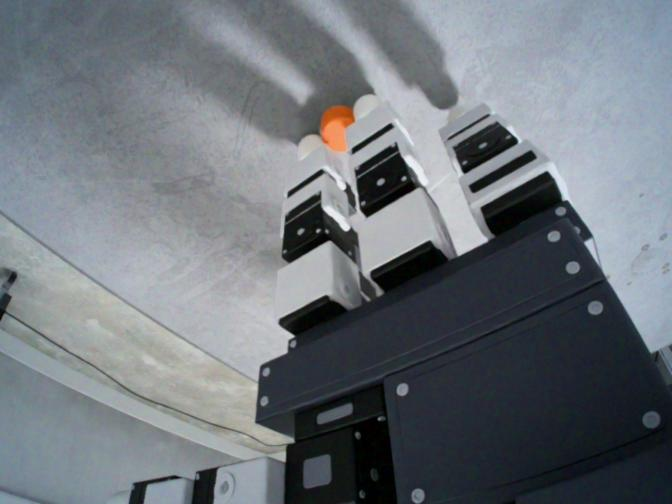

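Scaled by 4.200 from the camera's 672x504 image, which has a finer 960x720 frame.

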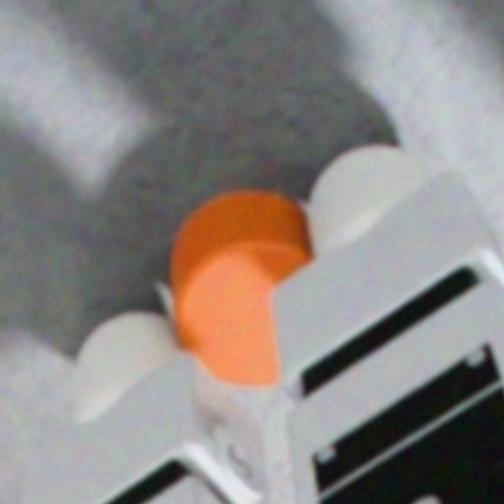

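Emit:
execute_actions:
  actions:
    - [[0,0,0.1,0,0,0,0.16,-0.754,-0.576,-0.696,-0.16,-0.754,-0.576,-0.696,0,-1,-0.576,-0.696,-0.714,-0.678,-0.226,-0.168,0.4,-0.8,0,0,0,0,0,0,0,-0.754,-0.576,-0.696,0,-0.754,-0.576,-0.696,0,-0.754,-0.576,-0.696,-0.714,-0.678,-0.226,-0.168,0.4,-0.7]]
    - [[0.0225,-0.076,0.035,0,0,-0.026,0.16,-0.754,-0.576,-0.696,-0.16,-0.754,-0.576,-0.696,0,-1,-0.576,-0.696,-0.714,-0.678,-0.226,-0.168,0.4,-0.8,0,0,0,0,0,0,0,-0.754,-0.576,-0.696,0,-0.754,-0.576,-0.696,0,-0.754,-0.576,-0.696,-0.714,-0.678,-0.226,-0.168,0.4,-0.7]]
    - [[0.045,-0.152,0,0,0,-0.052,0.16,-0.754,-0.576,-0.696,-0.16,-0.754,-0.576,-0.696,0,-1,-0.576,-0.696,-0.714,-0.678,-0.226,-0.168,0.4,-0.8,0,0,0,0,0,0,0,-0.754,-0.576,-0.696,0,-0.754,-0.576,-0.696,0,-0.754,-0.576,-0.696,-0.714,-0.678,-0.226,-0.168,0.4,-0.7]]
    - [[0.0225,-0.076,0,0,0,-0.026,0.16,-0.754,-0.576,-0.696,-0.16,-0.754,-0.576,-0.696,0,-1,-0.576,-0.696,-0.714,-0.678,-0.226,-0.168,0.4,-0.8,0,0,0,0,0,0,0,-0.754,-0.576,-0.696,0,-0.754,-0.576,-0.696,0,-0.754,-0.576,-0.696,-0.714,-0.678,-0.226,-0.168,0.4,-0.7]]
  cameras: ["cam_left_wrist", "cam_high"]

Scene clock: 136.00 s.
left_arm: end_effector_position=(+0.5300, -0.1612, +0.1922) hand_goal=(+0.160, -0.754, -0.576, -0.696, -0.160, -0.754, -0.576, -0.696, +0.000, -1.000, -0.576, -0.696, -0.714, -0.678, -0.226, -0.168) hand_measured=(+0.006, -0.752, -0.574, -0.696, -0.008, -0.752, -0.576, -0.696, +0.000, -0.996, -0.574, -0.696, -0.714, -0.678, -0.222, -0.168) hand_current_ma=(-385, +1, +1, +0, +385, +1, +0, +0, +0, +6, +2, +0, +0, +1, +7, +0) hand_state=(blocked, goal, goal, goal, blocked, goal, goal, goal, goal, goal, goal, goal, goal, goal, goal, goal) hand_current_limit=0.40 hand_speed=-0.80 end_effector_quat_wxyz=(-0.008, +0.784, +0.620, -0.006) | right_arm: end_effector_position=(+0.3671, -0.0711, +0.1695) hand_goal=(+0.000, -0.754, -0.576, -0.696, +0.000, -0.754, -0.576, -0.696, +0.000, -0.754, -0.576, -0.696, -0.714, -0.678, -0.226, -0.168) hand_measured=(+0.000, -0.758, -0.576, -0.696, +0.000, -0.758, -0.576, -0.696, +0.000, -0.758, -0.576, -0.696, -0.718, -0.678, -0.226, -0.168) hand_current_ma=(+0, -3, +0, +0, +0, -3, +0, +0, +0, -4, +0, +0, -3, +0, +0, +0) hand_state=(goal, goal, goal, goal, goal, goal, goal, goal, goal, goal, goal, goal, goal, goal, goal, goal) hand_current_limit=0.40 hand_speed=-0.70 end_effector_quat_wxyz=(+0.636, +0.333, +0.666, +0.200)
Joint positions: left_arm=[-0.353 1.599 1.426 -1.419 0.002 -0.12] | right_arm=[-0.446 1.635 0.1 1.42 -0.284 -0.835]
Joint torques (N m): left_arm=[0.62 -13.22 10.78 -0.4 -0.15 0.1] | right_arm=[1.32 -7.71 3.14 2.18 -0.06 0.01]
Heat: left arm: hottest elbow 45 °C; right arm: hottest elbow 32 °C.
Hand target: left_arm +0.5430, -0.1630, +0.2042; +0.000, +0.787, +0.617, -0.001 | right_arm +0.3687, -0.0720, +0.1700; +0.638, +0.333, +0.665, +0.200
Off the commanded pose: left_arm 0.018 m, 1 deg | right_arm 0.002 m, 0 deg.
camera_calibration:
cam_left_wrist: T_world_to_cam=[[-0.779521, -0.624233, 0.0517651, 0.265865], [-0.412499, 0.573789, 0.707539, 0.134362], [-0.471371, 0.530189, -0.704776, 0.600385], [0, 0, 0, 1]] pos_world=[0.545676, -0.229451, 0.314308]
Images, in order (width x height): cam_high 672x504, cam_left_wrist 672x504.

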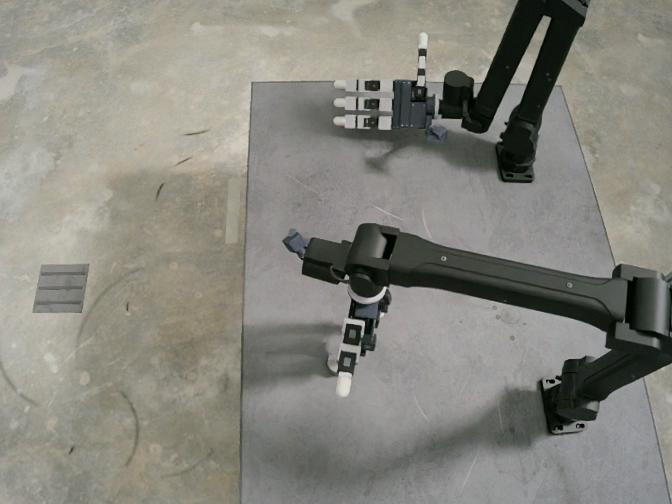

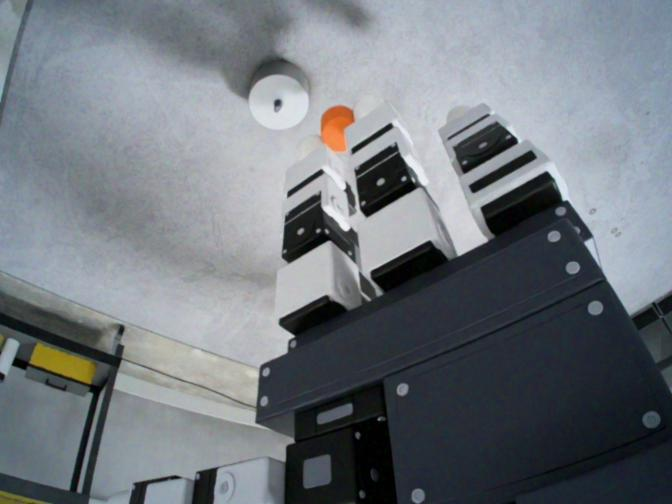

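Emit:
zoom_image:
  camera: "cam_left_wrist"
  region: [266, 90, 290, 114]

Emit:
zoom_image:
  camera: "cam_left_wrist"
  region: [240, 50, 380, 190]

Emit:
zoom_image:
  camera: "cam_left_wrist"
  region: [310, 96, 364, 150]

Scaled by 21.000 from the camera's 672x504 image, which has a finer 960x720 frame.

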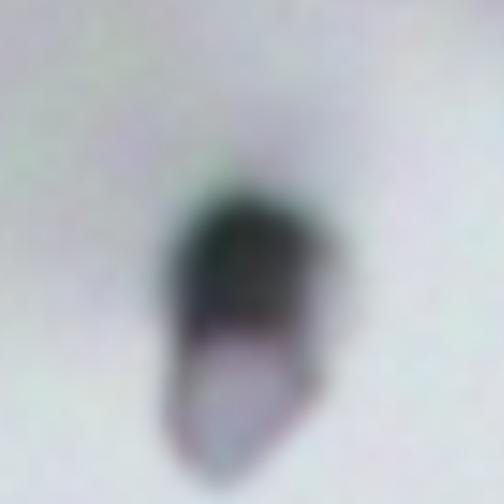

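Scaled by 3.600 from the camera's 672x504 image, which has a finer 960x720 frame.

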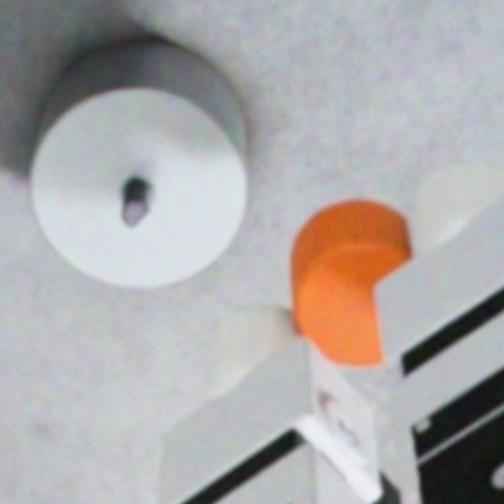

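Scaled by 9.333 from the camera's 672x504 image, which has a finer 960x720 frame.

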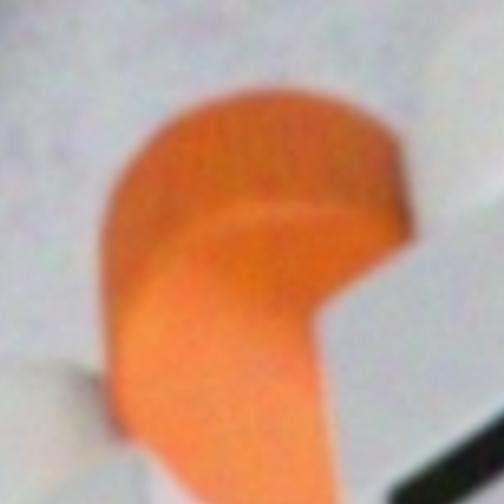

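Emit:
execute_actions:
  actions:
    - [[0.0325,0.052,-0.02,0,0,-0.004,0.16,-0.754,-0.576,-0.696,-0.16,-0.754,-0.576,-0.696,0,-1,-0.576,-0.696,-0.714,-0.678,-0.226,-0.168,0.4,-0.8,0,0,0,0,0,0,0,-0.754,-0.576,-0.696,0,-0.754,-0.576,-0.696,0,-0.754,-0.576,-0.696,-0.714,-0.678,-0.226,-0.168,0.4,-0.7]]
    - [[0,0,-0.02,0,0,0,0.16,-0.754,-0.576,-0.696,-0.16,-0.754,-0.576,-0.696,0,-1,-0.576,-0.696,-0.714,-0.678,-0.226,-0.168,0.4,-0.8,0,0,0,0,0,0,0,-0.754,-0.576,-0.696,0,-0.754,-0.576,-0.696,0,-0.754,-0.576,-0.696,-0.714,-0.678,-0.226,-0.168,0.4,-0.7]]
  cameras: ["cam_left_wrist"]

Emit:
zoom_image:
  camera: "cam_left_wrist"
  region: [300, 70, 400, 170]

Scene clock: 146.67 s.
left_arm: end_effector_position=(+0.5525, -0.1249, +0.1792) hand_goal=(+0.160, -0.754, -0.576, -0.696, -0.160, -0.754, -0.576, -0.696, +0.000, -1.000, -0.576, -0.696, -0.714, -0.678, -0.226, -0.168) hand_measured=(+0.006, -0.752, -0.574, -0.696, -0.008, -0.752, -0.576, -0.696, +0.000, -0.996, -0.574, -0.696, -0.714, -0.678, -0.222, -0.168) hand_current_ma=(-385, +1, +1, +0, +385, +1, +0, +0, +0, +6, +2, +0, +0, +1, +7, +0) hand_state=(blocked, goal, goal, goal, blocked, goal, goal, goal, goal, goal, goal, goal, goal, goal, goal, goal) hand_current_limit=0.40 hand_speed=-0.80 end_effector_quat_wxyz=(-0.006, +0.784, +0.620, -0.005) | right_arm: end_effector_position=(+0.3671, -0.0711, +0.1695) hand_goal=(+0.000, -0.754, -0.576, -0.696, +0.000, -0.754, -0.576, -0.696, +0.000, -0.754, -0.576, -0.696, -0.714, -0.678, -0.226, -0.168) hand_measured=(+0.000, -0.758, -0.576, -0.696, +0.000, -0.758, -0.576, -0.696, +0.000, -0.758, -0.576, -0.696, -0.718, -0.678, -0.226, -0.168) hand_current_ma=(+0, -3, +0, +0, +0, -3, +0, +0, +0, -4, +0, +0, -3, +0, +0, +0) hand_state=(goal, goal, goal, goal, goal, goal, goal, goal, goal, goal, goal, goal, goal, goal, goal, goal) hand_current_limit=0.40 hand_speed=-0.70 end_effector_quat_wxyz=(+0.636, +0.333, +0.666, +0.200)
Joint positions: left_arm=[-0.267 1.628 1.426 -1.384 0.001 -0.034] | right_arm=[-0.446 1.635 0.1 1.42 -0.284 -0.835]
Joint torques (N m): left_arm=[-0.32 -13.39 9.16 0.5 -0.09 0.12] | right_arm=[1.32 -7.71 3.12 2.18 -0.06 0.01]
Heat: left arm: hottest elbow 46 °C; right arm: hottest elbow 32 °C.
Hand target: left_arm +0.5625, -0.1320, +0.1803; +0.000, +0.791, +0.612, -0.001 | right_arm +0.3687, -0.0720, +0.1700; +0.638, +0.333, +0.665, +0.200
Off the commanded pose: left_arm 0.012 m, 1 deg | right_arm 0.002 m, 0 deg.
camera_calibration:
cam_left_wrist: T_world_to_cam=[[-0.779598, -0.624373, 0.0488409, 0.307208], [-0.416325, 0.574925, 0.704368, 0.134877], [-0.467869, 0.52879, -0.708153, 0.580985], [0, 0, 0, 1]] pos_world=[0.567476, -0.192951, 0.301419]
Images, in order (width x height): cam_left_wrist 672x504.

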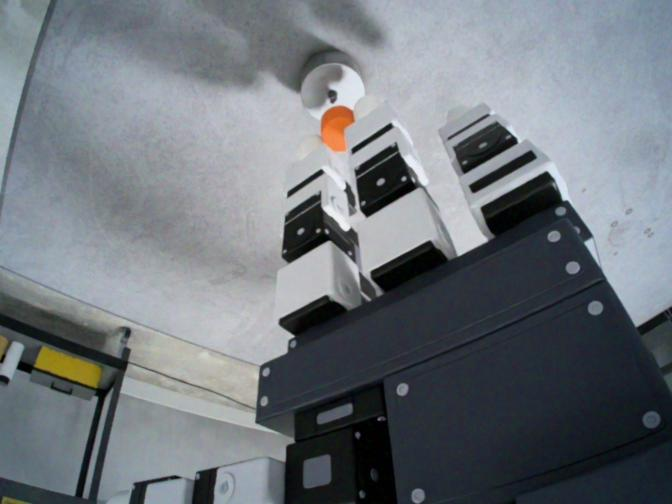

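Scaled by 5.040 from the camera's 672x504 image, which has a finer 960x720 frame.

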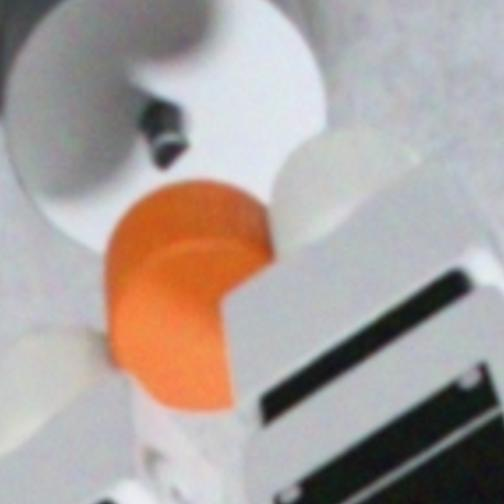

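Emit:
execute_actions:
  actions:
    - [[0,-0.0067,0.0833,0,0,0,0.16,-0.754,-0.576,-0.696,-0.16,-0.754,-0.576,-0.696,0,-1,-0.576,-0.696,-0.714,-0.678,-0.226,-0.168,0.4,-0.8,0,0,0,0,0,0,0,-0.754,-0.576,-0.696,0,-0.754,-0.576,-0.696,0,-0.754,-0.576,-0.696,-0.714,-0.678,-0.226,-0.168,0.4,-0.7]]
    - [[0,0,-0.045,0,0,0,0.16,-0.754,-0.576,-0.696,-0.16,-0.754,-0.576,-0.696,0,-1,-0.576,-0.696,-0.714,-0.678,-0.226,-0.168,0.4,-0.8,0,0,0,0,0,0,0,-0.754,-0.576,-0.696,0,-0.754,-0.576,-0.696,0,-0.754,-0.576,-0.696,-0.714,-0.678,-0.226,-0.168,0.4,-0.7]]
    - [[0,0,-0.045,0,0,0,0.16,-0.754,-0.576,-0.696,-0.16,-0.754,-0.576,-0.696,0,-1,-0.576,-0.696,-0.714,-0.678,-0.226,-0.168,0.4,-0.8,0,0,0,0,0,0,0,-0.754,-0.576,-0.696,0,-0.754,-0.576,-0.696,0,-0.754,-0.576,-0.696,-0.714,-0.678,-0.226,-0.168,0.4,-0.7]]
  cameras: ["cam_left_wrist"]

Emit:
zoom_image:
  camera: "cam_left_wrist"
  region: [300, 70, 400, 170]

Scene clock: 160.33 s.
left_arm: end_effector_position=(+0.5602, -0.1304, +0.1787) hand_goal=(+0.160, -0.754, -0.576, -0.696, -0.160, -0.754, -0.576, -0.696, +0.000, -1.000, -0.576, -0.696, -0.714, -0.678, -0.226, -0.168) hand_measured=(+0.006, -0.754, -0.574, -0.696, -0.008, -0.754, -0.576, -0.696, +0.000, -0.996, -0.574, -0.696, -0.714, -0.678, -0.222, -0.168) hand_current_ma=(-385, +1, +1, +0, +385, +0, +0, +0, +0, +4, +1, +0, +0, +1, +7, +0) hand_state=(blocked, goal, goal, goal, blocked, goal, goal, goal, goal, goal, goal, goal, goal, goal, goal, goal) hand_current_limit=0.40 hand_speed=-0.80 end_effector_quat_wxyz=(-0.002, +0.786, +0.618, -0.002) | right_arm: end_effector_position=(+0.3671, -0.0711, +0.1695) hand_goal=(+0.000, -0.754, -0.576, -0.696, +0.000, -0.754, -0.576, -0.696, +0.000, -0.754, -0.576, -0.696, -0.714, -0.678, -0.226, -0.168) hand_measured=(+0.000, -0.758, -0.576, -0.696, +0.000, -0.758, -0.576, -0.696, +0.000, -0.758, -0.576, -0.696, -0.718, -0.678, -0.226, -0.168) hand_current_ma=(+0, -3, +0, +0, +0, -3, +0, +0, +0, -4, +0, +0, -3, +0, +0, +0) hand_state=(goal, goal, goal, goal, goal, goal, goal, goal, goal, goal, goal, goal, goal, goal, goal, goal) hand_current_limit=0.40 hand_speed=-0.70 end_effector_quat_wxyz=(+0.636, +0.333, +0.666, +0.200)
Joint positions: left_arm=[-0.272 1.645 1.443 -1.375 0.001 -0.034] | right_arm=[-0.446 1.635 0.1 1.42 -0.284 -0.835]
Joint torques (N m): left_arm=[-0.44 -14.56 7.68 0.55 -0.09 0.03] | right_arm=[1.32 -7.71 3.14 2.18 -0.06 0.01]
Heat: left arm: hottest elbow 46 °C; right arm: hottest elbow 32 °C.
Hand target: left_arm +0.5625, -0.1360, +0.1762; +0.000, +0.791, +0.612, -0.001 | right_arm +0.3687, -0.0720, +0.1700; +0.638, +0.333, +0.665, +0.200
Off the commanded pose: left_arm 0.006 m, 1 deg | right_arm 0.002 m, 0 deg.
camera_calibration:
cam_left_wrist: T_world_to_cam=[[-0.783585, -0.619796, 0.0429906, 0.313681], [-0.419766, 0.579167, 0.698829, 0.145047], [-0.45803, 0.529546, -0.713996, 0.582895], [0, 0, 0, 1]] pos_world=[0.573664, -0.198258, 0.301336]
Images, in order (width x height): cam_left_wrist 672x504.

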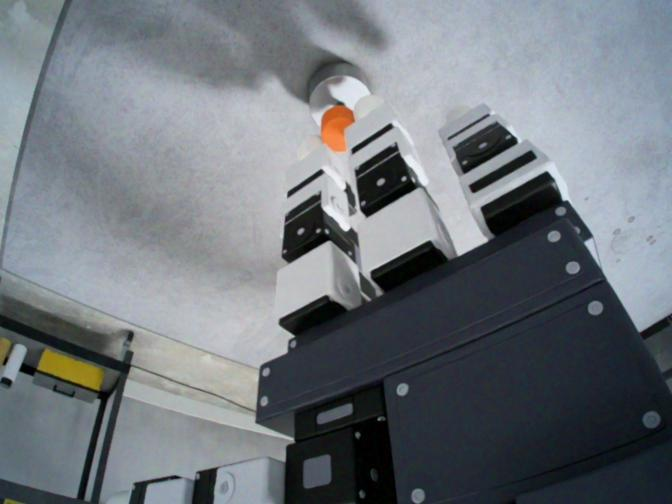

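Scaled by 5.040 from the camera's 672x504 image, which has a finer 960x720 frame.

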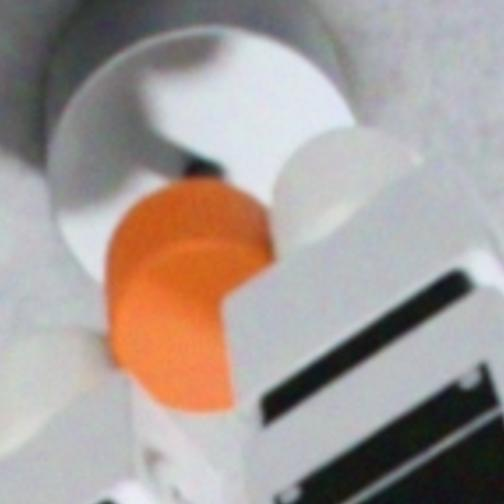

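Emit:
execute_actions:
  actions:
    - [[0,-0.0075,0,0,0,0,0.16,-0.754,-0.576,-0.696,-0.16,-0.754,-0.576,-0.696,0,-1,-0.576,-0.696,-0.714,-0.678,-0.226,-0.168,0.4,-0.8,0,0,0,0,0,0,0,-0.754,-0.576,-0.696,0,-0.754,-0.576,-0.696,0,-0.754,-0.576,-0.696,-0.714,-0.678,-0.226,-0.168,0.4,-0.7]]
  cameras: ["cam_left_wrist"]

Emit:
zoom_image:
  camera: "cam_left_wrist"
  region: [300, 70, 400, 170]

Scene clock: 166.67 s.
left_arm: end_effector_position=(+0.5588, -0.1364, +0.1787) hand_goal=(+0.160, -0.754, -0.576, -0.696, -0.160, -0.754, -0.576, -0.696, +0.000, -1.000, -0.576, -0.696, -0.714, -0.678, -0.226, -0.168) hand_measured=(+0.006, -0.754, -0.574, -0.696, -0.008, -0.754, -0.576, -0.696, +0.000, -0.996, -0.574, -0.696, -0.714, -0.678, -0.222, -0.168) hand_current_ma=(-385, +1, +1, +0, +385, +0, +0, +0, +0, +4, +1, +0, +0, +1, +7, +0) hand_state=(blocked, goal, goal, goal, blocked, goal, goal, goal, goal, goal, goal, goal, goal, goal, goal, goal) hand_current_limit=0.40 hand_speed=-0.80 end_effector_quat_wxyz=(-0.002, +0.789, +0.614, -0.002) | right_arm: end_effector_position=(+0.3671, -0.0711, +0.1695) hand_goal=(+0.000, -0.754, -0.576, -0.696, +0.000, -0.754, -0.576, -0.696, +0.000, -0.754, -0.576, -0.696, -0.714, -0.678, -0.226, -0.168) hand_measured=(+0.000, -0.758, -0.576, -0.696, +0.000, -0.758, -0.576, -0.696, +0.000, -0.758, -0.576, -0.696, -0.718, -0.678, -0.226, -0.168) hand_current_ma=(+0, -3, +0, +0, +0, -3, +0, +0, +0, -4, +0, +0, -3, +0, +0, +0) hand_state=(goal, goal, goal, goal, goal, goal, goal, goal, goal, goal, goal, goal, goal, goal, goal, goal) hand_current_limit=0.40 hand_speed=-0.70 end_effector_quat_wxyz=(+0.636, +0.333, +0.666, +0.200)
Joint positions: left_arm=[-0.283 1.645 1.443 -1.375 0.001 -0.034] | right_arm=[-0.446 1.635 0.1 1.42 -0.284 -0.835]
Joint torques (N m): left_arm=[-0.5 -14.27 7.97 0.46 -0.08 -0.07] | right_arm=[1.32 -7.71 3.14 2.18 -0.06 0.01]
Heat: left arm: hottest elbow 47 °C; right arm: hottest elbow 32 °C.
Hand target: left_arm +0.5625, -0.1405, +0.1762; +0.000, +0.791, +0.612, -0.001 | right_arm +0.3687, -0.0720, +0.1700; +0.638, +0.333, +0.665, +0.200
Off the commanded pose: left_arm 0.006 m, 0 deg | right_arm 0.002 m, 0 deg.
camera_calibration:
cam_left_wrist: T_world_to_cam=[[-0.790119, -0.611445, 0.0429898, 0.31367], [-0.413596, 0.583589, 0.698829, 0.145074], [-0.452384, 0.534378, -0.713995, 0.582921], [0, 0, 0, 1]] pos_world=[0.571542, -0.204371, 0.301336]
Images, in order (width x height): cam_left_wrist 672x504.

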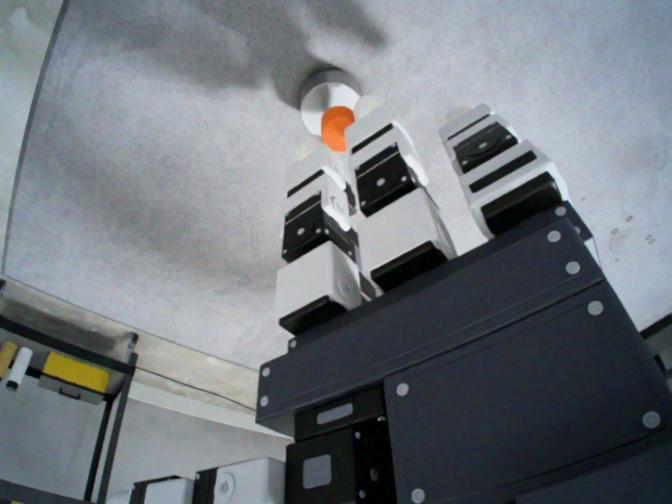

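Scaled by 5.040 from the camera's 672x504 image, which has a finer 960x720 frame.

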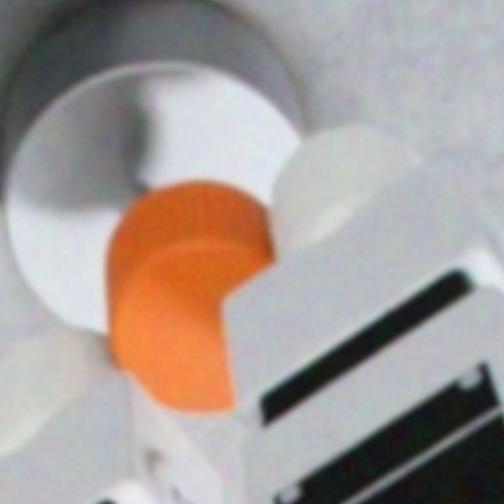

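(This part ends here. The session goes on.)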